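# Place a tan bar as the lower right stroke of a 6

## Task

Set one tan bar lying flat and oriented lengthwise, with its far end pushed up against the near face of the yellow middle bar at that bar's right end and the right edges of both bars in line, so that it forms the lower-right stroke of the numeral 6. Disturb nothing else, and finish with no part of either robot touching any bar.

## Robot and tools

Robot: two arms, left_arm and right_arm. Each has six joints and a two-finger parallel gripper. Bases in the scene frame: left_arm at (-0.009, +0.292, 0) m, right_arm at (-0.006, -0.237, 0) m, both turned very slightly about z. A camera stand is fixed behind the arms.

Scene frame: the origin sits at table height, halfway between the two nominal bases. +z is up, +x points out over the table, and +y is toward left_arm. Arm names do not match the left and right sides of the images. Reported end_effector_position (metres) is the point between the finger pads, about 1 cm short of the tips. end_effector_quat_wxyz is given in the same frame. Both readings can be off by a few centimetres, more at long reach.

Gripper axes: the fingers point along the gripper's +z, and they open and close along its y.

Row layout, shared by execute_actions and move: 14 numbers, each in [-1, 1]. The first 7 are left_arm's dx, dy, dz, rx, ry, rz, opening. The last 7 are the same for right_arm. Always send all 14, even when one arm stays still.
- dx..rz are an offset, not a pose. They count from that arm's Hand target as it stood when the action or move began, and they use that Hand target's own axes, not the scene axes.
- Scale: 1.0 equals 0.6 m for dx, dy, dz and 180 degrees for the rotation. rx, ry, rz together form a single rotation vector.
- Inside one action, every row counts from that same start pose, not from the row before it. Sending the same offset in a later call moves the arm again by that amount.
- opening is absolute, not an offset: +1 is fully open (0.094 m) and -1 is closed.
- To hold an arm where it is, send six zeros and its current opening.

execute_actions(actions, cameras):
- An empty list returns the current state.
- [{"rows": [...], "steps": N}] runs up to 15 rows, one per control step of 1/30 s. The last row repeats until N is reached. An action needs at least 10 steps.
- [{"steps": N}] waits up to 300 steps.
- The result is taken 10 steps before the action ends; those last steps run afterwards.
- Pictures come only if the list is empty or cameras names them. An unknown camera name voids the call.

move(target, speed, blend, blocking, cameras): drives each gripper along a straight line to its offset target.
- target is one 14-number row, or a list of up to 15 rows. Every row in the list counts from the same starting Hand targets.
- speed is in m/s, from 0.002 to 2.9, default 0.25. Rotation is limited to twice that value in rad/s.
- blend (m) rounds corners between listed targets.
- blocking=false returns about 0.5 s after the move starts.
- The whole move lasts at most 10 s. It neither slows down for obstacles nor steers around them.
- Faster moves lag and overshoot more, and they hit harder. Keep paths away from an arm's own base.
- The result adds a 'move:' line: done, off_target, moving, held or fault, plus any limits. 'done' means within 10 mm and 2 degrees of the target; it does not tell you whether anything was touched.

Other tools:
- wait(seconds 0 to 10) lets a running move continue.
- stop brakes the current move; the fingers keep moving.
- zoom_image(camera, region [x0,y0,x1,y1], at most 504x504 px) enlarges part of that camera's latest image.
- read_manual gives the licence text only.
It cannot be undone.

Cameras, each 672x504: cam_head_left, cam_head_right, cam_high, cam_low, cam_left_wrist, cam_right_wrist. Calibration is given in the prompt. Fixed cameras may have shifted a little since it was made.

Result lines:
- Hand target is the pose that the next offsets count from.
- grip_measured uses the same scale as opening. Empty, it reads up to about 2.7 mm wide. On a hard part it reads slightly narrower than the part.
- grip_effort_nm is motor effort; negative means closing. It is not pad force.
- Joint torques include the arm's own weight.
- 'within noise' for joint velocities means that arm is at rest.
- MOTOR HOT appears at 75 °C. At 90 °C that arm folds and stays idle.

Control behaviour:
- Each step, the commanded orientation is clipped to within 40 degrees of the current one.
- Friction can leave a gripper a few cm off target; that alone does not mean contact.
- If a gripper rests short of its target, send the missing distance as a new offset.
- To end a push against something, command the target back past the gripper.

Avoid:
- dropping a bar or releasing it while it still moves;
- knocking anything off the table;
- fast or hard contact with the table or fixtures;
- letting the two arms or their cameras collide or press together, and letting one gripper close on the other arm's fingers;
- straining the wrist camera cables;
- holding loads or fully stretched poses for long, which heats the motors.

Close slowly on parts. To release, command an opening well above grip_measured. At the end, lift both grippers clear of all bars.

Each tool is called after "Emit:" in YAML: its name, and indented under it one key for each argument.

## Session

Emit:
execute_actions:
  actions: []
  cameras: ["all"]

Emit:
zoom_image:
  camera: "cam_high"
  region: [230, 180, 430, 400]

Emit:
zoom_image:
  camera: "cam_low"
  region: [220, 180, 550, 420]

Scene clock: 0.00 s of 4000.00 s.
left_arm: end_effector_position=(+0.3826, +0.3089, +0.1205) grip_measured=+1.000 grip_effort_nm=n/a end_effector_quat_wxyz=(+0.626, -0.032, +0.777, +0.059) | right_arm: end_effector_position=(+0.3943, -0.2500, +0.1263) grip_measured=+1.000 grip_effort_nm=n/a end_effector_quat_wxyz=(+0.626, +0.037, +0.776, -0.069)
Joint positions: left_arm=[-0.059 1.521 0.303 1.005 -0.169 0.015 0.094] | right_arm=[0.073 1.53 0.349 0.968 0.215 -0.016 0.094]
Joint velocities: within noise
Joint torques (N m): no reading
Heat: left arm: 31 °C; right arm: 29 °C.
Hand target: left_arm +0.3837, +0.3089, +0.1226; +0.628, -0.033, +0.776, +0.058 | right_arm +0.3954, -0.2501, +0.1298; +0.629, +0.038, +0.773, -0.069
camera_calibration:
cam_left_wrist: T_world_to_cam=[[0.14722, -0.988075, -0.0450946, 0.256434], [-0.625871, -0.0577555, -0.777785, 0.385997], [0.765906, 0.142729, -0.626911, -0.171648], [0, 0, 0, 1]] pos_world=[0.335298, 0.300169, 0.204179]
cam_right_wrist: T_world_to_cam=[[-0.154719, -0.98501, 0.076266, -0.196517], [-0.60606, 0.0336644, -0.794706, 0.388315], [0.780227, -0.169178, -0.602184, -0.18162], [0, 0, 0, 1]] pos_world=[0.346641, -0.23737, 0.214215]

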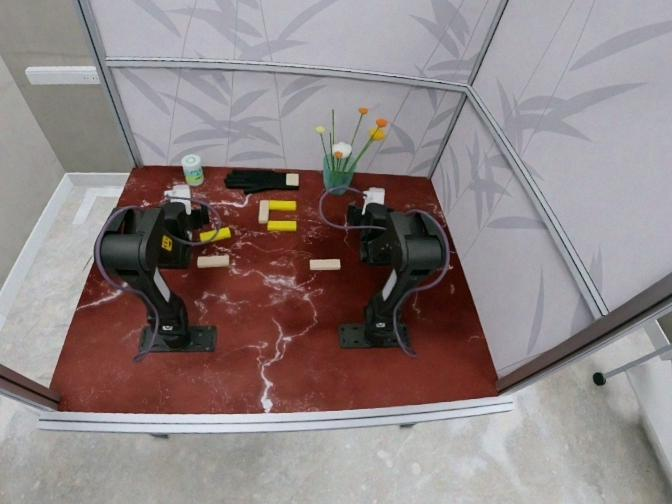

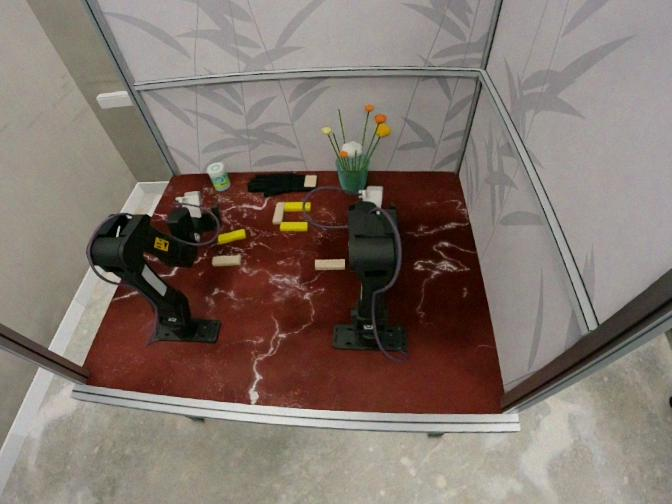

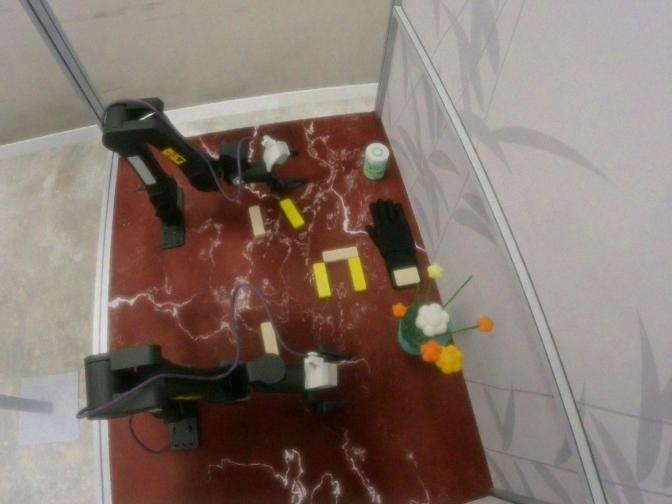

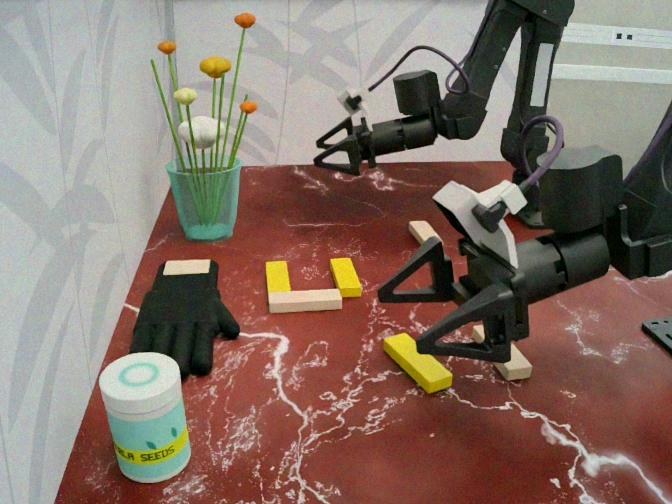

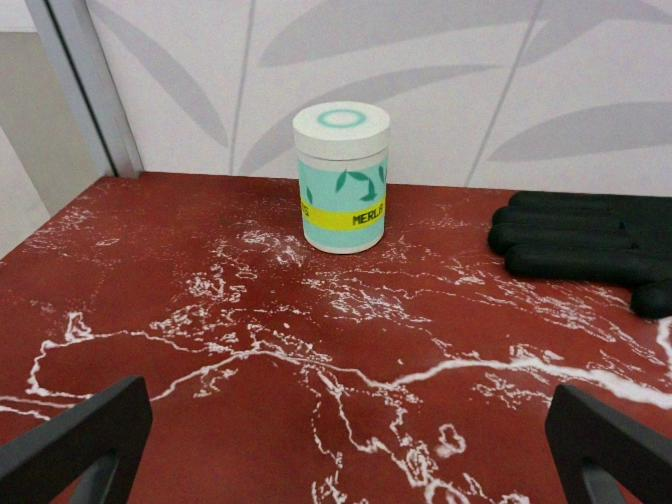

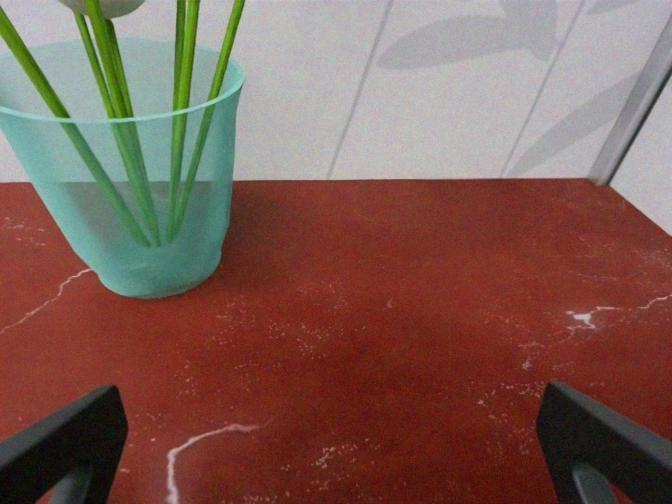

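Scaled by 2.291.

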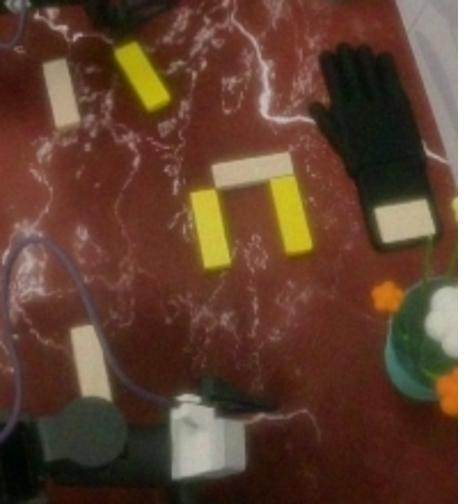

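Scaled by 1.527.

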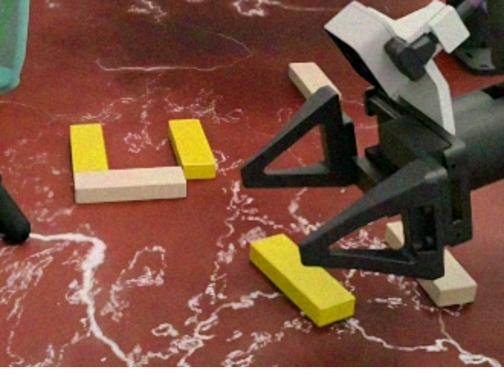

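Emit:
move:
  target:
    - [0,0,0,0,0,0,1,-0.0455,0.0627,-0.1317,-0.0476,0.4338,-0.0262,1]
    - [0,0,0,0,0,0,1,0.0292,0.1925,-0.2867,-0.3768,0.3023,-0.4378,1]
  speed: [0.25,0.2]
  cameras: ["cam_right_wrist","cam_low","cam_high"]

Scene clock: 8.33 s of 4000.00 s.
left_arm: end_effector_position=(+0.3826, +0.3089, +0.1205) grip_measured=+1.000 grip_effort_nm=0.012 end_effector_quat_wxyz=(+0.626, -0.032, +0.777, +0.059) | right_arm: end_effector_position=(+0.2417, -0.1126, +0.1336) grip_measured=+1.000 grip_effort_nm=0.007 end_effector_quat_wxyz=(+0.022, +0.701, -0.713, -0.003)
Joint positions: left_arm=[-0.059 1.521 0.303 1.005 -0.169 0.015 0.094] | right_arm=[0.479 1.632 1.399 -1.381 0.008 -1.086 0.094]
Joint velocities: within noise
Joint torques (N m): left_arm=[-0.06 -5.08 5.55 1.75 -0.02 0.03] | right_arm=[0.23 -10.71 5.55 0.41 -0.05 -0.11]
Heat: left arm: 33 °C; right arm: 32 °C.
Hand target: left_arm +0.3837, +0.3089, +0.1226; +0.628, -0.033, +0.776, +0.058 | right_arm +0.2423, -0.1098, +0.1402; +0.000, +0.707, -0.707, +0.000
Off the commanded pose: left_arm 0.002 m, 0 deg | right_arm 0.007 m, 3 deg.
Kept back: nothing.
move: off_target (right_arm)
camera_calibration:
cam_right_wrist: T_world_to_cam=[[0.99975, -0.00403691, -0.0219967, -0.240842], [0.00631145, -0.892663, 0.45068, -0.121759], [-0.021455, -0.450706, -0.892414, 0.165932], [0, 0, 0, 1]] pos_world=[0.24511, -0.0348756, 0.197657]
Images, in order (width x height): cam_high 672x504, cam_low 672x504, cam_right_wrist 672x504.

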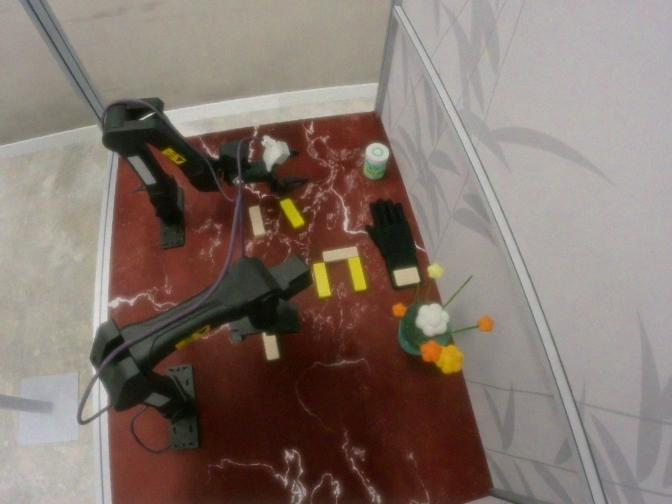

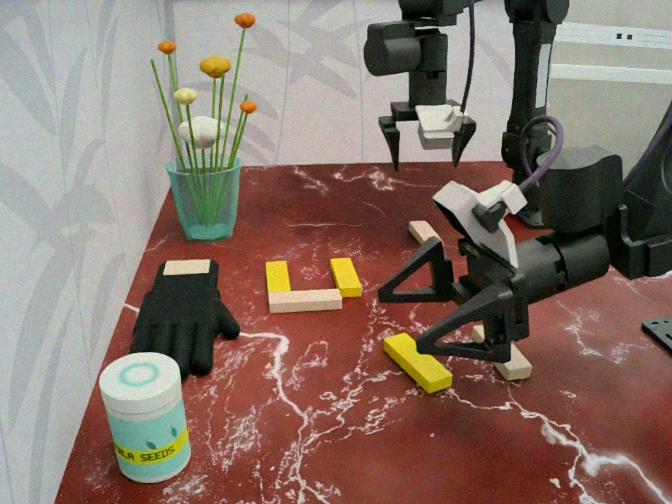

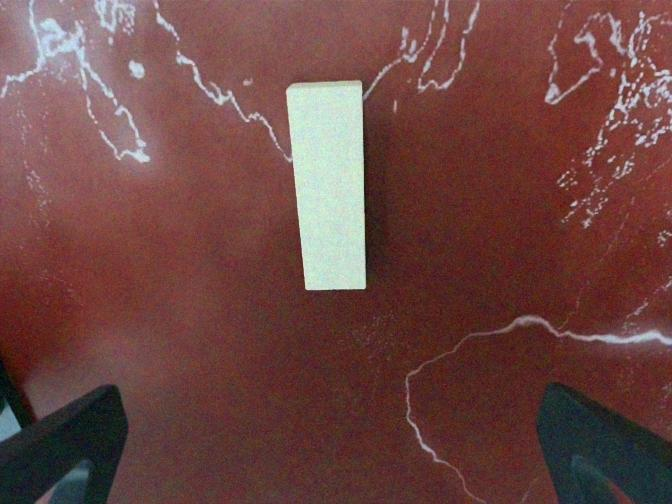

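Emit:
move:
  target: [0,0,0,0,0,0,1,-0.0163,0.003,0.1567,0,0,-0.0122,0.3]
  speed: 0.1
  cameras: ["cam_right_wrist"]

Scene clock: 10.47 s of 4000.00 s.
left_arm: end_effector_position=(+0.3826, +0.3089, +0.1205) grip_measured=+1.000 grip_effort_nm=0.017 end_effector_quat_wxyz=(+0.626, -0.032, +0.777, +0.059) | right_arm: end_effector_position=(+0.2401, -0.1034, +0.0514) grip_measured=+0.302 grip_effort_nm=-0.066 end_effector_quat_wxyz=(+0.001, +0.715, -0.699, +0.004)
Joint positions: left_arm=[-0.059 1.521 0.303 1.005 -0.169 0.015 0.094] | right_arm=[0.511 1.649 1.087 -1.007 0.008 -1.094 0.061]
Joint velocities: within noise
Joint torques (N m): left_arm=[-0.05 -5.19 5.53 1.76 -0.02 0.04] | right_arm=[0.46 -6.46 5.41 0.43 -0.07 -0.12]
Heat: left arm: 33 °C; right arm: 32 °C.
Hand target: left_arm +0.3837, +0.3089, +0.1226; +0.628, -0.033, +0.776, +0.058 | right_arm +0.2404, -0.1000, +0.0462; +0.000, +0.720, -0.694, +0.000
Off the commanded pose: left_arm 0.002 m, 0 deg | right_arm 0.006 m, 1 deg.
Kept back: nothing.
move: done
camera_calibration:
cam_right_wrist: T_world_to_cam=[[0.999199, 0.0357004, 0.0180629, -0.238816], [0.0243886, -0.901363, 0.432377, -0.0807219], [0.0317172, -0.43159, -0.901512, 0.0864389], [0, 0, 0, 1]] pos_world=[0.237852, -0.0269277, 0.117142]
Images, in order (width x height): cam_right_wrist 672x504.

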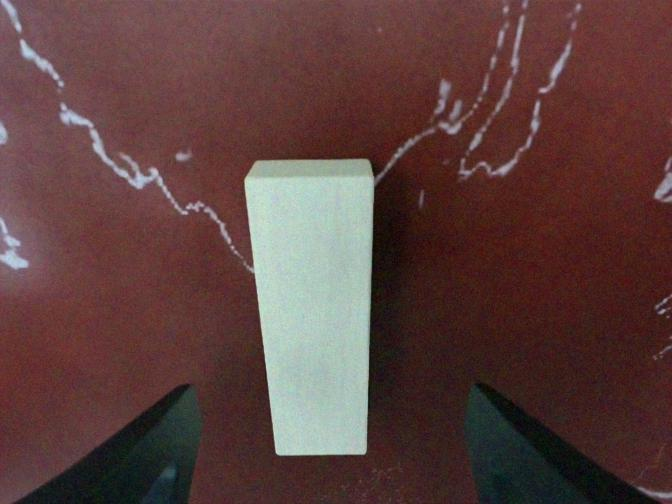

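Emit:
move:
  target: [0,0,0,0,0,0,1,-0.005,0.005,0.0587,0,0,-0.004,0.3]
  speed: 0.04
  cameras: ["cam_right_wrist"]

Scene clock: 12.33 s of 4000.00 s.
left_arm: end_effector_position=(+0.3826, +0.3089, +0.1205) grip_measured=+1.000 grip_effort_nm=0.007 end_effector_quat_wxyz=(+0.626, -0.032, +0.777, +0.059) | right_arm: end_effector_position=(+0.2381, -0.1001, +0.0169) grip_measured=+0.302 grip_effort_nm=-0.061 end_effector_quat_wxyz=(-0.001, +0.720, -0.694, +0.004)
Joint positions: left_arm=[-0.059 1.521 0.303 1.005 -0.169 0.015 0.094] | right_arm=[0.525 1.698 0.994 -0.862 0.008 -1.094 0.061]
Joint velocities: within noise
Joint torques (N m): left_arm=[-0.01 -5.23 5.55 1.75 0 0] | right_arm=[0.5 -6.42 5.04 0.48 -0.05 -0.09]
Heat: left arm: 33 °C; right arm: 32 °C.
Hand target: left_arm +0.3837, +0.3089, +0.1226; +0.628, -0.033, +0.776, +0.058 | right_arm +0.2372, -0.0972, +0.0109; +0.000, +0.725, -0.689, +0.000
Off the commanded pose: left_arm 0.002 m, 0 deg | right_arm 0.007 m, 1 deg.
Kept back: nothing.
move: done
camera_calibration:
cam_right_wrist: T_world_to_cam=[[0.998553, 0.0497461, 0.0204186, -0.234761], [0.0360889, -0.901463, 0.43135, -0.0656404], [0.0398646, -0.429989, -0.901954, 0.0550347], [0, 0, 0, 1]] pos_world=[0.234596, -0.0238296, 0.0827462]
Images, in order (width x height): cam_right_wrist 672x504.

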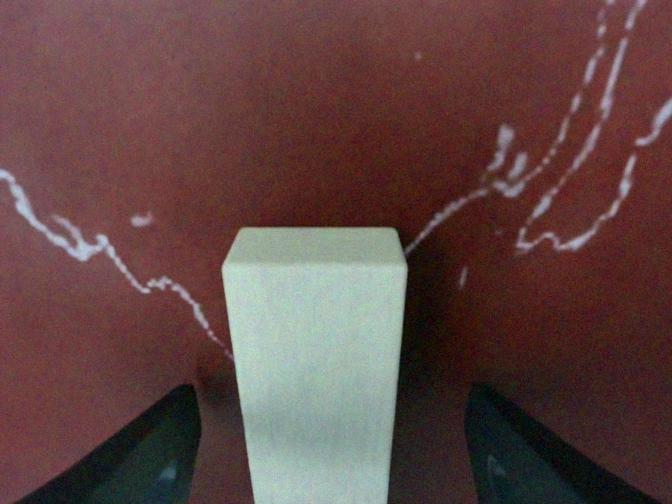

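Emit:
execute_actions:
  actions:
    - {"rows":[[0,0,0,0,0,0,1,0,0,0,0,0,0,0.25],[0,0,0,0,0,0,1,0,0,0,0,0,0,0.2],[0,0,0,0,0,0,1,0,0,0,0,0,0,0.15],[0,0,0,0,0,0,1,0,0,0,0,0,0,0.1],[0,0,0,0,0,0,1,0,0,0,0,0,0,0.05],[0,0,0,0,0,0,1,0,0,0,0,0,0,0.0],[0,0,0,0,0,0,1,0,0,0,0,0,0,-0.05],[0,0,0,0,0,0,1,0,0,0,0,0,0,-0.1],[0,0,0,0,0,0,1,0,0,0,0,0,0,-0.15],[0,0,0,0,0,0,1,0,0,0,0,0,0,-0.18],[0,0,0,0,0,0,1,0,0,0,0,0,0,-0.21],[0,0,0,0,0,0,1,0,0,0,0,0,0,-0.24],[0,0,0,0,0,0,1,0,0,0,0,0,0,-0.26],[0,0,0,0,0,0,1,0,0,0,0,0,0,-0.28],[0,0,0,0,0,0,1,0,0,0,0,0,0,-0.3]],"steps":15}

Emit:
execute_actions:
  actions:
    - {"rows":[[0,0,0,0,0,0,1,0,0,0,0,0,0,-0.31],[0,0,0,0,0,0,1,0,0,0,0,0,0,-0.32],[0,0,0,0,0,0,1,0,0,0,0,0,0,-0.33],[0,0,0,0,0,0,1,0,0,0,0,0,0,-0.34],[0,0,0,0,0,0,1,0,0,0,0,0,0,-0.35],[0,0,0,0,0,0,1,0,0,0,0,0,0,-0.36],[0,0,0,0,0,0,1,0,0,0,0,0,0,-0.37],[0,0,0,0,0,0,1,0,0,0,0,0,0,-0.38],[0,0,0,0,0,0,1,0,0,0,0,0,0,-0.39],[0,0,0,0,0,0,1,0,0,0,0,0,0,-0.4],[0,0,0,0,0,0,1,0,0,0,0,0,0,-0.41],[0,0,0,0,0,0,1,0,0,0,0,0,0,-0.42],[0,0,0,0,0,0,1,0,0,0,0,0,0,-0.43],[0,0,0,0,0,0,1,0,0,0,0,0,0,-0.44],[0,0,0,0,0,0,1,0,0,0,0,0,0,-0.46]],"steps":15}

Emit:
wait:
  seconds: 1
  cameras: ["cam_right_wrist"]

Scene clock: 13.67 s of 4000.00 s.
left_arm: end_effector_position=(+0.3826, +0.3089, +0.1205) grip_measured=+1.000 grip_effort_nm=0.017 end_effector_quat_wxyz=(+0.626, -0.032, +0.777, +0.059) | right_arm: end_effector_position=(+0.2386, -0.0998, +0.0169) grip_measured=+0.083 grip_effort_nm=0.042 end_effector_quat_wxyz=(-0.002, +0.720, -0.694, +0.005)
Joint positions: left_arm=[-0.059 1.521 0.303 1.005 -0.169 0.015 0.094] | right_arm=[0.525 1.698 0.994 -0.86 0.008 -1.094 0.051]
Joint velocities: left_arm=[within noise] | right_arm=[-0.007 -0.002 0.007 0.022 0.066 0.081 -0.069]
Joint torques (N m): left_arm=[-0.01 -5.2 5.57 1.76 -0.04 0.01] | right_arm=[0.25 -6.52 5.14 0.49 -0.05 -0.1]
Heat: left arm: 33 °C; right arm: 32 °C.
Hand target: left_arm +0.3837, +0.3089, +0.1226; +0.628, -0.033, +0.776, +0.058 | right_arm +0.2373, -0.0972, +0.0109; +0.000, +0.725, -0.689, +0.000
Steps of this call (1-35: nothing new was sent; 36-40: this action's first 5). Readings (end_effector_position of left_arm | right_arm):
36: (+0.3826, +0.3089, +0.1205) | (+0.2385, -0.0998, +0.0169)
37: (+0.3826, +0.3089, +0.1205) | (+0.2385, -0.0998, +0.0169)
39: (+0.3826, +0.3089, +0.1205) | (+0.2385, -0.0998, +0.0169)
40: the state above

Scene clock: 14.17 s of 4000.00 s.
left_arm: end_effector_position=(+0.3826, +0.3089, +0.1205) grip_measured=+1.000 grip_effort_nm=0.012 end_effector_quat_wxyz=(+0.626, -0.032, +0.777, +0.059) | right_arm: end_effector_position=(+0.2386, -0.0998, +0.0169) grip_measured=-0.342 grip_effort_nm=-0.046 end_effector_quat_wxyz=(-0.002, +0.720, -0.694, +0.005)
Joint positions: left_arm=[-0.059 1.521 0.303 1.005 -0.169 0.015 0.094] | right_arm=[0.525 1.698 0.994 -0.86 0.008 -1.094 0.031]
Joint velocities: left_arm=[within noise] | right_arm=[-0.007 -0.007 -0.012 -0.037 -0.037 0.051 -0.016]
Joint torques (N m): left_arm=[-0.03 -5.19 5.56 1.76 -0.05 0.01] | right_arm=[0.5 -6.61 5.05 0.5 -0.06 -0.1]
Heat: left arm: 34 °C; right arm: 32 °C.
Hand target: left_arm +0.3837, +0.3089, +0.1226; +0.628, -0.033, +0.776, +0.058 | right_arm +0.2373, -0.0972, +0.0109; +0.000, +0.725, -0.689, +0.000
Off your previous action's commanded pose at its last step (step 10 of this call): left_arm 0.002 m, 0 deg | right_arm 0.007 m, 1 deg.
Steps of this call (1-10: your previous action's last 10; 11-15: this action's first 5). Readings (end_effector_position of left_arm | right_arm):
11: (+0.3826, +0.3089, +0.1205) | (+0.2386, -0.0998, +0.0169)
12: (+0.3826, +0.3089, +0.1205) | (+0.2386, -0.0998, +0.0169)
14: (+0.3826, +0.3089, +0.1205) | (+0.2386, -0.0998, +0.0169)
15: the state above

Scene clock: 15.50 s of 4000.00 s.
left_arm: end_effector_position=(+0.3826, +0.3089, +0.1205) grip_measured=+1.000 grip_effort_nm=0.017 end_effector_quat_wxyz=(+0.626, -0.032, +0.777, +0.059) | right_arm: end_effector_position=(+0.2386, -0.0998, +0.0169) grip_measured=-0.385 grip_effort_nm=-1.013 end_effector_quat_wxyz=(-0.002, +0.720, -0.694, +0.005)
Joint positions: left_arm=[-0.059 1.521 0.303 1.005 -0.169 0.015 0.094] | right_arm=[0.525 1.698 0.994 -0.86 0.008 -1.094 0.029]
Joint velocities: within noise
Joint torques (N m): left_arm=[-0.01 -5.16 5.61 1.76 -0.01 0.02] | right_arm=[0.36 -6.39 5.05 0.51 -0.03 -0.1]
Heat: left arm: 34 °C; right arm: 32 °C.
Hand target: left_arm +0.3837, +0.3089, +0.1226; +0.628, -0.033, +0.776, +0.058 | right_arm +0.2373, -0.0972, +0.0109; +0.000, +0.725, -0.689, +0.000
Off the commanded pose: left_arm 0.002 m, 0 deg | right_arm 0.007 m, 1 deg.
Steps of this call (1-10: your previous action's last 10; 11-40: nothing new was sent). Readings (end_effector_position of left_arm | right_arm):
1: (+0.3826, +0.3089, +0.1205) | (+0.2386, -0.0998, +0.0169)
2: (+0.3826, +0.3089, +0.1205) | (+0.2386, -0.0998, +0.0169)
4: (+0.3826, +0.3089, +0.1205) | (+0.2386, -0.0998, +0.0169)
8: (+0.3826, +0.3089, +0.1205) | (+0.2386, -0.0998, +0.0169)
40: the state above
camera_calibration:
cam_right_wrist: T_world_to_cam=[[0.99851, 0.0497123, 0.0224871, -0.235333], [0.0352165, -0.901997, 0.430303, -0.0651535], [0.0416747, -0.42887, -0.902404, 0.0548789], [0, 0, 0, 1]] pos_world=[0.23499, -0.0235334, 0.0828507]
Images, in order (width x height): cam_right_wrist 672x504.

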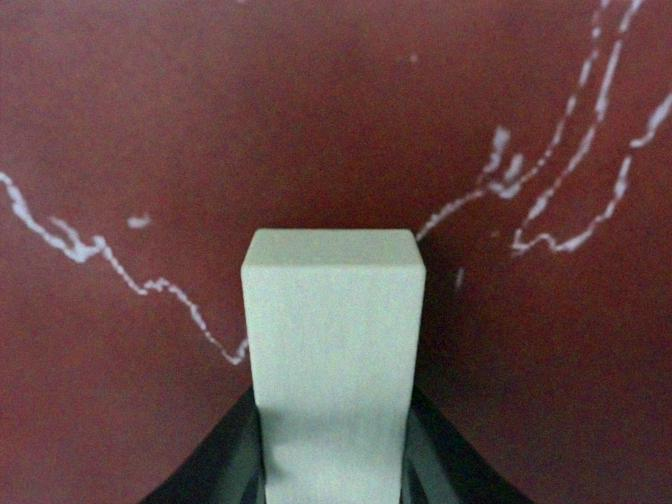

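Emit:
move:
  target:
    - [0,0,0,0,0,0,1,0,0,-0.1,0,0,0,-0.46]
    - [0,0,0,0,0,0,1,-0.1478,-0.1127,-0.1435,0,0,0.516,-0.46]
  speed: 0.12
  blend: 0.02
  cameras: ["cam_right_wrist","cam_low"]

Scene clock: 24.20 s of 4000.00 s.
left_arm: end_effector_position=(+0.3826, +0.3089, +0.1205) grip_measured=+1.000 grip_effort_nm=0.012 end_effector_quat_wxyz=(+0.626, -0.032, +0.777, +0.059) | right_arm: end_effector_position=(+0.3014, -0.0076, +0.0999) grip_measured=-0.385 grip_effort_nm=-1.009 end_effector_quat_wxyz=(+0.010, -0.004, +1.000, +0.005)
Joint positions: left_arm=[-0.059 1.521 0.303 1.005 -0.169 0.015 0.094] | right_arm=[0.652 1.986 1.706 -1.27 0.004 0.632 0.029]
Joint velocities: within noise
Joint torques (N m): left_arm=[-0.01 -5.11 5.57 1.76 -0.04 0.03] | right_arm=[0.36 -9.5 8.38 0.15 0 0.11]
Heat: left arm: 34 °C; right arm: 33 °C.
Hand target: left_arm +0.3837, +0.3089, +0.1226; +0.628, -0.033, +0.776, +0.058 | right_arm +0.3003, -0.0052, +0.0969; +0.000, +0.000, +1.000, +0.000
Off the commanded pose: left_arm 0.002 m, 0 deg | right_arm 0.004 m, 1 deg.
Kept back: nothing.
move: done
camera_calibration:
cam_right_wrist: T_world_to_cam=[[0.0215203, -0.999759, 0.00440267, -0.0161737], [-0.912771, -0.0178508, 0.408081, 0.274745], [-0.407903, -0.0128006, -0.912935, 0.306349], [0, 0, 0, 1]] pos_world=[0.376088, -0.00734389, 0.16763]
Images, in order (width x height): cam_low 672x504, cam_right_wrist 672x504.

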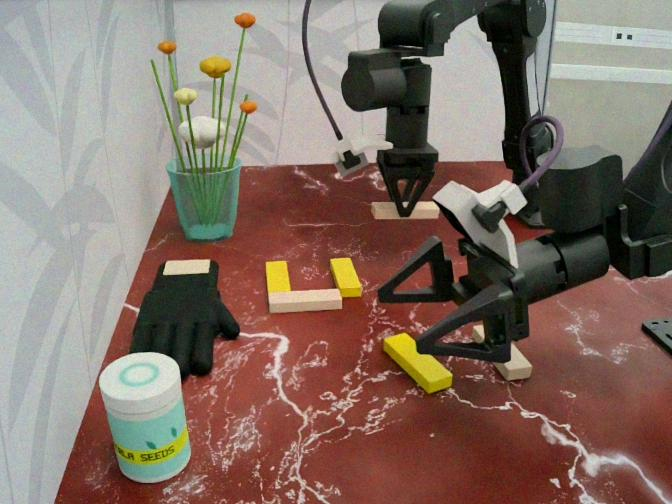

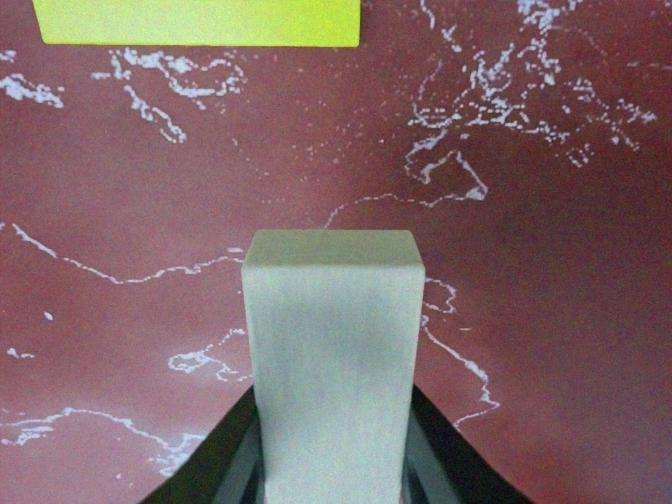

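Emit:
move:
  target: [0,0,0,0,0,0,1,-0.0392,0.0142,0.1153,0,0,0.003,-0.46]
  speed: 0.08
  cameras: ["cam_right_wrist"]

Scene clock: 26.23 s of 4000.00 s.
left_arm: end_effector_position=(+0.3826, +0.3089, +0.1205) grip_measured=+1.000 grip_effort_nm=0.012 end_effector_quat_wxyz=(+0.626, -0.032, +0.777, +0.059) | right_arm: end_effector_position=(+0.3211, +0.0030, +0.0372) grip_measured=-0.385 grip_effort_nm=-1.018 end_effector_quat_wxyz=(+0.003, +0.001, +1.000, +0.000)
Joint positions: left_arm=[-0.059 1.521 0.303 1.005 -0.169 0.015 0.094] | right_arm=[0.644 2.124 1.663 -1.105 0.004 0.635 0.029]
Joint velocities: within noise
Joint torques (N m): left_arm=[-0.02 -5.23 5.52 1.76 0 0] | right_arm=[-0.62 -10.81 5.81 0.53 0.01 0.01]
Heat: left arm: 34 °C; right arm: 33 °C.
Hand target: left_arm +0.3837, +0.3089, +0.1226; +0.628, -0.033, +0.776, +0.058 | right_arm +0.3238, +0.0034, +0.0277; +0.000, +0.004, +1.000, +0.000
Off the commanded pose: left_arm 0.002 m, 0 deg | right_arm 0.010 m, 1 deg.
Kept back: nothing.
move: done
camera_calibration:
cam_right_wrist: T_world_to_cam=[[0.0105573, -0.99985, 0.0137085, -0.00256501], [-0.906934, -0.00380055, 0.421256, 0.316058], [-0.421141, -0.01688, -0.906838, 0.261336], [0, 0, 0, 1]] pos_world=[0.39673, 0.00304791, 0.103883]
Images, in order (width x height): cam_right_wrist 672x504.

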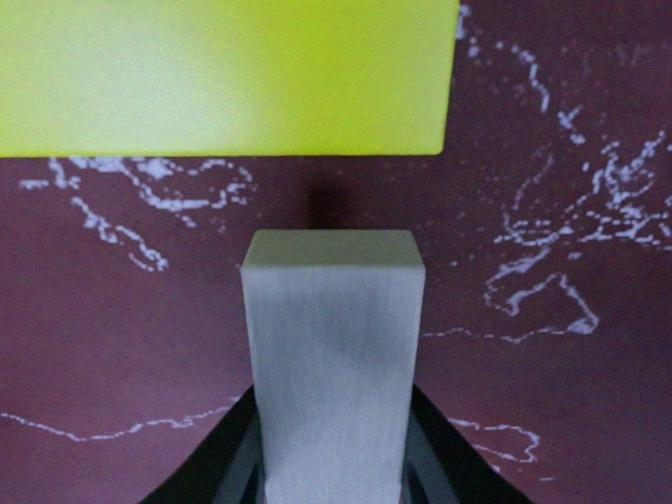

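Emit:
move:
  target:
    - [0,0,0,0,0,0,1,0,-0.012,0.018,0,0,-0.004,-0.46]
    - [0,0,0,0,0,0,1,0,-0.012,0.035,0,0,-0.004,-0.46]
  speed: 0.03
  cameras: ["cam_right_wrist"]

Scene clock: 27.83 s of 4000.00 s.
left_arm: end_effector_position=(+0.3826, +0.3089, +0.1205) grip_measured=+1.000 grip_effort_nm=0.017 end_effector_quat_wxyz=(+0.626, -0.032, +0.777, +0.059) | right_arm: end_effector_position=(+0.3219, -0.0038, +0.0195) grip_measured=-0.385 grip_effort_nm=-1.013 end_effector_quat_wxyz=(+0.005, +0.001, +1.000, +0.001)
Joint positions: left_arm=[-0.059 1.521 0.303 1.005 -0.169 0.015 0.094] | right_arm=[0.629 2.124 1.59 -1.027 0.003 0.619 0.029]
Joint velocities: within noise
Joint torques (N m): left_arm=[-0.03 -5.22 5.56 1.75 -0.03 0.02] | right_arm=[-0.5 -10.24 5.39 0.57 0 -0.14]
Heat: left arm: 35 °C; right arm: 33 °C.
Hand target: left_arm +0.3837, +0.3089, +0.1226; +0.628, -0.033, +0.776, +0.058 | right_arm +0.3237, -0.0038, +0.0067; +0.000, -0.002, +1.000, +0.000
Off the commanded pose: left_arm 0.002 m, 0 deg | right_arm 0.013 m, 1 deg.
Kept back: nothing.
move: off_target (right_arm)
camera_calibration:
cam_right_wrist: T_world_to_cam=[[0.0112397, -0.999883, 0.010413, -0.00922371], [-0.908685, -0.00586728, 0.417441, 0.324857], [-0.417331, -0.014154, -0.908644, 0.24422], [0, 0, 0, 1]] pos_world=[0.397217, -0.0038599, 0.0863965]
Images, in order (width x height): cam_right_wrist 672x504.

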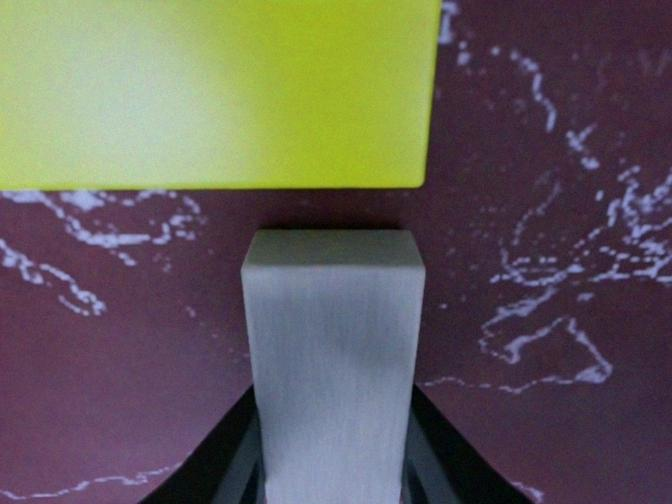

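Emit:
move:
  target: [0,0,0,0,0,0,1,-0.0183,0.0015,0.001,0,0,-0.002,-0.46]
  speed: 0.03
  cameras: ["cam_right_wrist"]

Scene clock: 29.07 s of 4000.00 s.
left_arm: end_effector_position=(+0.3826, +0.3089, +0.1205) grip_measured=+1.000 grip_effort_nm=0.012 end_effector_quat_wxyz=(+0.626, -0.032, +0.777, +0.059) | right_arm: end_effector_position=(+0.3259, -0.0029, +0.0183) grip_measured=-0.385 grip_effort_nm=-1.018 end_effector_quat_wxyz=(-0.002, -0.004, +1.000, +0.004)
Joint positions: left_arm=[-0.059 1.521 0.303 1.005 -0.169 0.015 0.094] | right_arm=[0.619 2.147 1.621 -1.043 -0.009 0.6 0.029]
Joint velocities: within noise
Joint torques (N m): left_arm=[-0.03 -5.24 5.63 1.76 -0.02 0.03] | right_arm=[-0.81 -9.35 7.53 0.56 0.14 -0.05]
Heat: left arm: 35 °C; right arm: 34 °C.
Hand target: left_arm +0.3837, +0.3089, +0.1226; +0.628, -0.033, +0.776, +0.058 | right_arm +0.3347, -0.0029, +0.0061; +0.000, -0.005, +1.000, +0.000
Off the commanded pose: left_arm 0.002 m, 0 deg | right_arm 0.015 m, 1 deg.
Kept back: nothing.
move: off_target (right_arm)
camera_calibration:
cam_right_wrist: T_world_to_cam=[[0.0213913, -0.999761, 0.00455573, -0.0116281], [-0.902751, -0.017357, 0.429814, 0.326838], [-0.429632, -0.0133069, -0.902906, 0.248724], [0, 0, 0, 1]] pos_world=[0.402162, -0.00264264, 0.0841478]
Images, in order (width x height): cam_right_wrist 672x504.

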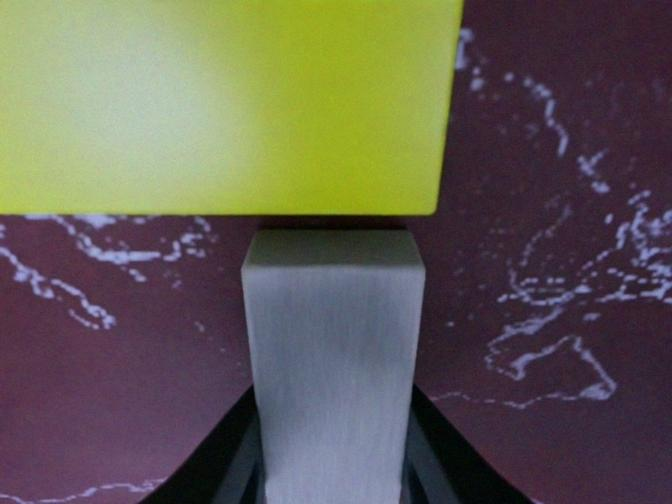

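Emit:
move:
  target: [0,0,0,0,0,0,1,-0.0067,-0.0025,-0.0075,0,0,0,-0.46]
  speed: 0.03
  cameras: ["cam_right_wrist"]

Scene clock: 30.20 s of 4000.00 s.
left_arm: end_effector_position=(+0.3826, +0.3089, +0.1205) grip_measured=+1.000 grip_effort_nm=0.012 end_effector_quat_wxyz=(+0.626, -0.032, +0.777, +0.059) | right_arm: end_effector_position=(+0.3326, -0.0026, +0.0186) grip_measured=-0.385 grip_effort_nm=-1.018 end_effector_quat_wxyz=(+0.001, -0.004, +1.000, +0.007)
Joint positions: left_arm=[-0.059 1.521 0.303 1.005 -0.169 0.015 0.094] | right_arm=[0.61 2.161 1.645 -1.045 -0.01 0.591 0.029]
Joint velocities: within noise
Joint torques (N m): left_arm=[-0.06 -5.19 5.64 1.77 0 0] | right_arm=[-0.7 -10.19 7.86 0.32 0.15 -0.17]
Heat: left arm: 35 °C; right arm: 34 °C.
Hand target: left_arm +0.3837, +0.3089, +0.1226; +0.628, -0.033, +0.776, +0.058 | right_arm +0.3387, -0.0044, +0.0106; +0.000, -0.005, +1.000, +0.000
Off the commanded pose: left_arm 0.002 m, 0 deg | right_arm 0.010 m, 1 deg.
Kept back: nothing.
move: done
camera_calibration:
cam_right_wrist: T_world_to_cam=[[0.0209818, -0.99978, -0.00045575, -0.0112903], [-0.905465, -0.0191957, 0.423987, 0.333752], [-0.423902, -0.00848332, -0.905668, 0.250069], [0, 0, 0, 1]] pos_world=[0.408442, -0.00275975, 0.0849684]
Images, in order (width x height): cam_right_wrist 672x504.

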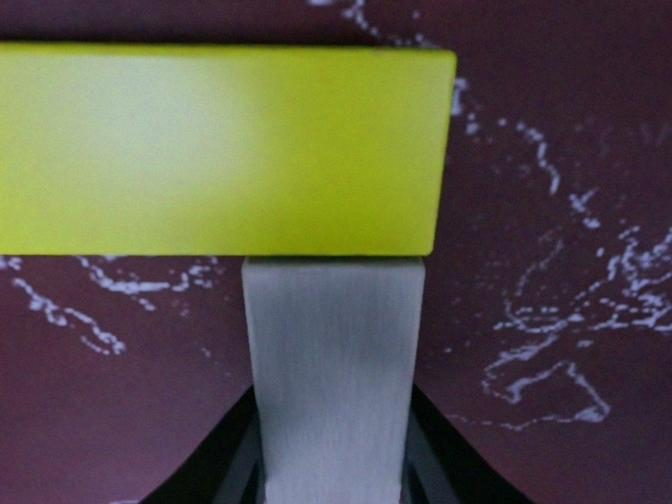

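Emit:
move:
  target: [0,0,0,0,0,0,1,0,-0.0037,0,0,0,0,-0.46]
  speed: 0.02
  cameras: ["cam_right_wrist"]

Scene clock: 31.33 s of 4000.00 s.
left_arm: end_effector_position=(+0.3826, +0.3089, +0.1205) grip_measured=+1.000 grip_effort_nm=0.017 end_effector_quat_wxyz=(+0.626, -0.032, +0.777, +0.059) | right_arm: end_effector_position=(+0.3335, -0.0037, +0.0187) grip_measured=-0.385 grip_effort_nm=-1.013 end_effector_quat_wxyz=(+0.001, -0.004, +1.000, +0.007)
Joint positions: left_arm=[-0.059 1.521 0.303 1.005 -0.169 0.015 0.094] | right_arm=[0.606 2.161 1.645 -1.045 -0.011 0.587 0.029]
Joint velocities: within noise
Joint torques (N m): left_arm=[-0.05 -5.19 5.57 1.76 -0.02 0.02] | right_arm=[-0.77 -10.62 7.19 0.36 0.18 -0.13]
Heat: left arm: 35 °C; right arm: 34 °C.
Hand target: left_arm +0.3837, +0.3089, +0.1226; +0.628, -0.033, +0.776, +0.058 | right_arm +0.3388, -0.0065, +0.0107; +0.000, -0.005, +1.000, +0.000
Off the commanded pose: left_arm 0.002 m, 0 deg | right_arm 0.010 m, 1 deg.
Kept back: nothing.
move: done
camera_calibration:
cam_right_wrist: T_world_to_cam=[[0.0206383, -0.999786, -0.00162911, -0.0121732], [-0.905338, -0.0193799, 0.424248, 0.33443], [-0.424189, -0.00728086, -0.905544, 0.250643], [0, 0, 0, 1]] pos_world=[0.409343, -0.00386451, 0.085067]
Images, in order (width x height): cam_right_wrist 672x504.

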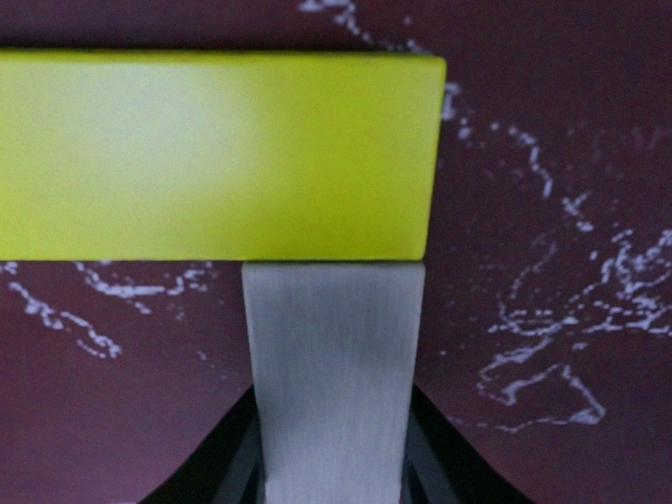

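Emit:
move:
  target: [0,0,0,0,0,0,1,-0.0025,-0.0003,0,0,0,0,-0.46]
  speed: 0.02
  cameras: ["cam_right_wrist"]

Emit:
zoom_image:
  camera: "cam_right_wrist"
  region: [210, 190, 470, 320]

Scene clock: 32.27 s of 4000.00 s.
left_arm: end_effector_position=(+0.3826, +0.3089, +0.1205) grip_measured=+1.000 grip_effort_nm=0.017 end_effector_quat_wxyz=(+0.626, -0.032, +0.777, +0.059) | right_arm: end_effector_position=(+0.3341, -0.0045, +0.0187) grip_measured=-0.385 grip_effort_nm=-1.009 end_effector_quat_wxyz=(+0.001, -0.003, +1.000, +0.008)
Joint positions: left_arm=[-0.059 1.521 0.303 1.005 -0.169 0.015 0.094] | right_arm=[0.604 2.161 1.645 -1.045 -0.012 0.585 0.029]
Joint velocities: within noise
Joint torques (N m): left_arm=[-0.01 -5.19 5.57 1.77 -0.03 -0.01] | right_arm=[-0.83 -10.21 7.86 0.35 0.15 -0.12]
Heat: left arm: 35 °C; right arm: 34 °C.
Hand target: left_arm +0.3837, +0.3089, +0.1226; +0.628, -0.033, +0.776, +0.058 | right_arm +0.3403, -0.0068, +0.0107; +0.000, -0.005, +1.000, +0.000
Off the commanded pose: left_arm 0.002 m, 0 deg | right_arm 0.010 m, 1 deg.
Kept back: nothing.
move: done
camera_calibration:
cam_right_wrist: T_world_to_cam=[[0.019837, -0.999801, -0.00191223, -0.0128365], [-0.905259, -0.018773, 0.424445, 0.334908], [-0.424396, -0.00668864, -0.905452, 0.250969], [0, 0, 0, 1]] pos_world=[0.409944, -0.00486813, 0.0850662]
Images, in order (width x height): cam_right_wrist 672x504.

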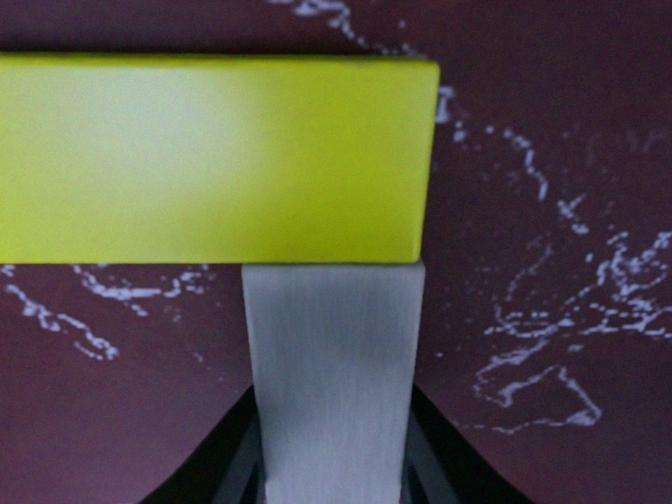

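Scaled by 1.938.

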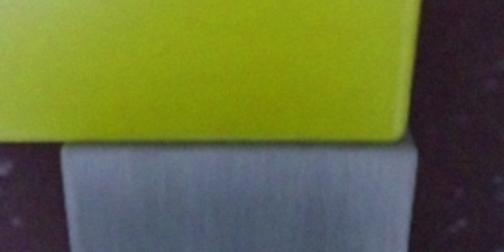

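Emit:
move:
  target: [0,0,0,0,0,0,1,0,0.0055,0,0,0,0,-0.46]
  speed: 0.02
  cameras: ["cam_right_wrist"]

Emit:
zoom_image:
  camera: "cam_right_wrist"
  region: [210, 190, 470, 320]

Scene clock: 33.37 s of 4000.00 s.
left_arm: end_effector_position=(+0.3826, +0.3089, +0.1205) grip_measured=+1.000 grip_effort_nm=0.017 end_effector_quat_wxyz=(+0.626, -0.032, +0.777, +0.059) | right_arm: end_effector_position=(+0.3348, -0.0040, +0.0186) grip_measured=-0.385 grip_effort_nm=-1.018 end_effector_quat_wxyz=(+0.000, -0.003, +1.000, +0.007)
Joint positions: left_arm=[-0.059 1.521 0.303 1.005 -0.169 0.015 0.094] | right_arm=[0.604 2.168 1.655 -1.051 -0.012 0.585 0.029]
Joint velocities: within noise
Joint torques (N m): left_arm=[0.02 -5.19 5.57 1.77 -0.01 0.03] | right_arm=[-0.21 -10.35 7.99 0.31 0.15 -0.03]
Heat: left arm: 35 °C; right arm: 35 °C.
Hand target: left_arm +0.3837, +0.3089, +0.1226; +0.628, -0.033, +0.776, +0.058 | right_arm +0.3402, -0.0035, +0.0107; +0.000, -0.005, +1.000, +0.000
Off the commanded pose: left_arm 0.002 m, 0 deg | right_arm 0.010 m, 1 deg.
Kept back: nothing.
move: done
camera_calibration:
cam_right_wrist: T_world_to_cam=[[0.0198603, -0.999803, -0.000306261, -0.0122958], [-0.904213, -0.0180922, 0.426699, 0.335213], [-0.426621, -0.00819744, -0.904393, 0.251989], [0, 0, 0, 1]] pos_world=[0.410851, -0.00416297, 0.0848581]
Images, in order (width x height): cam_right_wrist 672x504.

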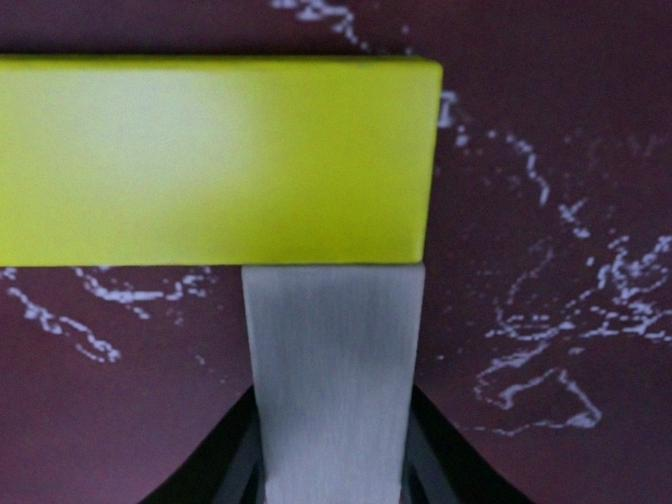

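Scaled by 1.938.

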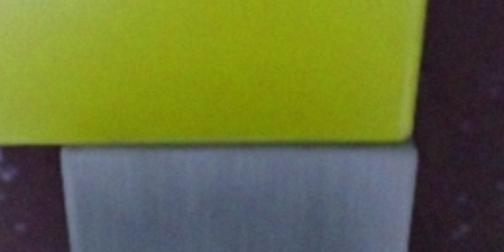

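Emit:
move:
  target: [0,0,0,0,0,0,1,0.003,0,-0.003,0,0,0,-0.46]
  speed: 0.02
  cameras: []

Emit:
execute_actions:
  actions:
    - {"rows":[[0,0,0,0,0,0,1,0,0,0,0,0,0,-0.44],[0,0,0,0,0,0,1,0,0,0,0,0,0,-0.42],[0,0,0,0,0,0,1,0,0,0,0,0,0,-0.4],[0,0,0,0,0,0,1,0,0,0,0,0,0,-0.39],[0,0,0,0,0,0,1,0,0,0,0,0,0,-0.38],[0,0,0,0,0,0,1,0,0,0,0,0,0,-0.37],[0,0,0,0,0,0,1,0,0,0,0,0,0,-0.36],[0,0,0,0,0,0,1,0,0,0,0,0,0,-0.35],[0,0,0,0,0,0,1,0,0,0,0,0,0,-0.34],[0,0,0,0,0,0,1,0,0,0,0,0,0,-0.32],[0,0,0,0,0,0,1,0,0,0,0,0,0,-0.3],[0,0,0,0,0,0,1,0,0,0,0,0,0,-0.27],[0,0,0,0,0,0,1,0,0,0,0,0,0,-0.24],[0,0,0,0,0,0,1,0,0,0,0,0,0,-0.2],[0,0,0,0,0,0,1,0,0,0,0,0,0,-0.15]],"steps":15}

Emit:
wait:
  seconds: 1.5
  cameras: ["cam_right_wrist"]

Emit:
zoom_image:
  camera: "cam_right_wrist"
  region: [210, 190, 470, 320]

Scene clock: 34.93 s of 4000.00 s.
left_arm: end_effector_position=(+0.3826, +0.3089, +0.1205) grip_measured=+1.000 grip_effort_nm=0.012 end_effector_quat_wxyz=(+0.626, -0.032, +0.777, +0.059) | right_arm: end_effector_position=(+0.3348, -0.0041, +0.0186) grip_measured=-0.385 grip_effort_nm=-1.013 end_effector_quat_wxyz=(+0.000, -0.003, +1.000, +0.007)
Joint positions: left_arm=[-0.059 1.521 0.303 1.005 -0.169 0.015 0.094] | right_arm=[0.604 2.168 1.655 -1.052 -0.012 0.585 0.029]
Joint velocities: within noise
Joint torques (N m): left_arm=[-0.09 -5.26 5.59 1.78 -0.03 0.01] | right_arm=[0.1 -10.89 7.49 0.3 0.14 -0.02]
Heat: left arm: 35 °C; right arm: 35 °C.
Hand target: left_arm +0.3837, +0.3089, +0.1226; +0.628, -0.033, +0.776, +0.058 | right_arm +0.3385, -0.0035, +0.0125; +0.000, -0.005, +1.000, +0.000
Off the commanded pose: left_arm 0.002 m, 0 deg | right_arm 0.007 m, 1 deg.
Kept back: nothing.
move: done
No camera images: "cameras" was empty.

Scene clock: 35.10 s of 4000.00 s.
left_arm: end_effector_position=(+0.3826, +0.3089, +0.1205) grip_measured=+1.000 grip_effort_nm=0.012 end_effector_quat_wxyz=(+0.626, -0.032, +0.777, +0.059) | right_arm: end_effector_position=(+0.3348, -0.0041, +0.0186) grip_measured=-0.374 grip_effort_nm=-0.598 end_effector_quat_wxyz=(+0.000, -0.003, +1.000, +0.007)
Joint positions: left_arm=[-0.059 1.521 0.303 1.005 -0.169 0.015 0.094] | right_arm=[0.604 2.168 1.655 -1.052 -0.012 0.585 0.029]
Joint velocities: left_arm=[within noise] | right_arm=[-0.002 -0.012 0.007 0.037 -0.037 0.007 0.007]
Joint torques (N m): left_arm=[-0.02 -5.12 5.59 1.77 -0.01 0.02] | right_arm=[0.01 -10.69 7.65 0.33 0.17 -0.04]
Heat: left arm: 35 °C; right arm: 35 °C.
Hand target: left_arm +0.3837, +0.3089, +0.1226; +0.628, -0.033, +0.776, +0.058 | right_arm +0.3385, -0.0035, +0.0125; +0.000, -0.005, +1.000, +0.000
Steps of this call (1-5: this action's first 5). Readings (end_effector_position of left_arm | right_arm):
1: (+0.3826, +0.3089, +0.1205) | (+0.3348, -0.0041, +0.0186)
2: (+0.3826, +0.3089, +0.1205) | (+0.3348, -0.0041, +0.0186)
4: (+0.3826, +0.3089, +0.1205) | (+0.3348, -0.0041, +0.0186)
5: the state above

Scene clock: 36.93 s of 4000.00 s.
left_arm: end_effector_position=(+0.3826, +0.3089, +0.1205) grip_measured=+1.000 grip_effort_nm=0.017 end_effector_quat_wxyz=(+0.626, -0.032, +0.777, +0.059) | right_arm: end_effector_position=(+0.3348, -0.0041, +0.0186) grip_measured=-0.151 grip_effort_nm=0.095 end_effector_quat_wxyz=(+0.000, -0.003, +1.000, +0.007)
Joint positions: left_arm=[-0.059 1.521 0.303 1.005 -0.169 0.015 0.094] | right_arm=[0.604 2.168 1.655 -1.052 -0.011 0.585 0.04]
Joint velocities: within noise
Joint torques (N m): left_arm=[-0.05 -5.22 5.56 1.77 0 0.01] | right_arm=[0.01 -10.81 7.5 0.3 0.15 -0.02]
Heat: left arm: 35 °C; right arm: 35 °C.
Hand target: left_arm +0.3837, +0.3089, +0.1226; +0.628, -0.033, +0.776, +0.058 | right_arm +0.3385, -0.0035, +0.0125; +0.000, -0.005, +1.000, +0.000
Off the commanded pose: left_arm 0.002 m, 0 deg | right_arm 0.007 m, 1 deg.
Steps of this call (1-10: your previous action's last 10; 11-55: nothing new was sent). Readings (end_effector_position of left_arm | right_arm):
1: (+0.3826, +0.3089, +0.1205) | (+0.3348, -0.0041, +0.0186)
2: (+0.3826, +0.3089, +0.1205) | (+0.3348, -0.0041, +0.0186)
4: (+0.3826, +0.3089, +0.1205) | (+0.3348, -0.0041, +0.0186)
8: (+0.3826, +0.3089, +0.1205) | (+0.3348, -0.0041, +0.0186)
55: the state above
camera_calibration:
cam_right_wrist: T_world_to_cam=[[0.0199001, -0.999802, 0.000227937, -0.0124557], [-0.904155, -0.0178991, 0.42683, 0.335177], [-0.426741, -0.00870006, -0.904332, 0.25203], [0, 0, 0, 1]] pos_world=[0.410852, -0.00426119, 0.0848578]
Images, in order (width x height): cam_right_wrist 672x504.

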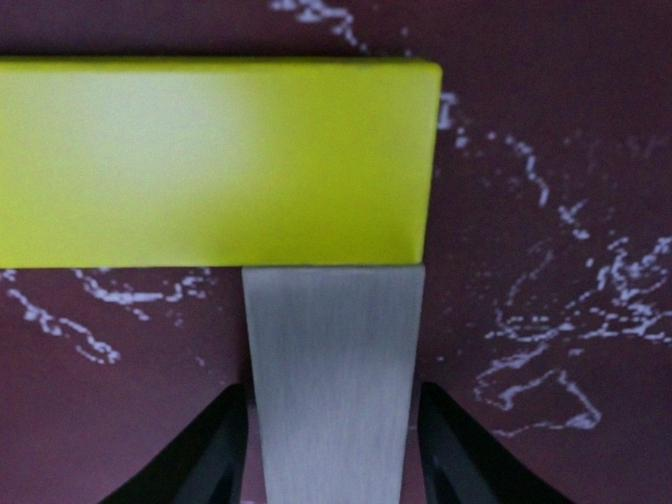

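Scaled by 1.938.

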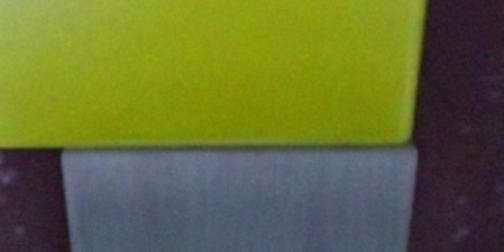

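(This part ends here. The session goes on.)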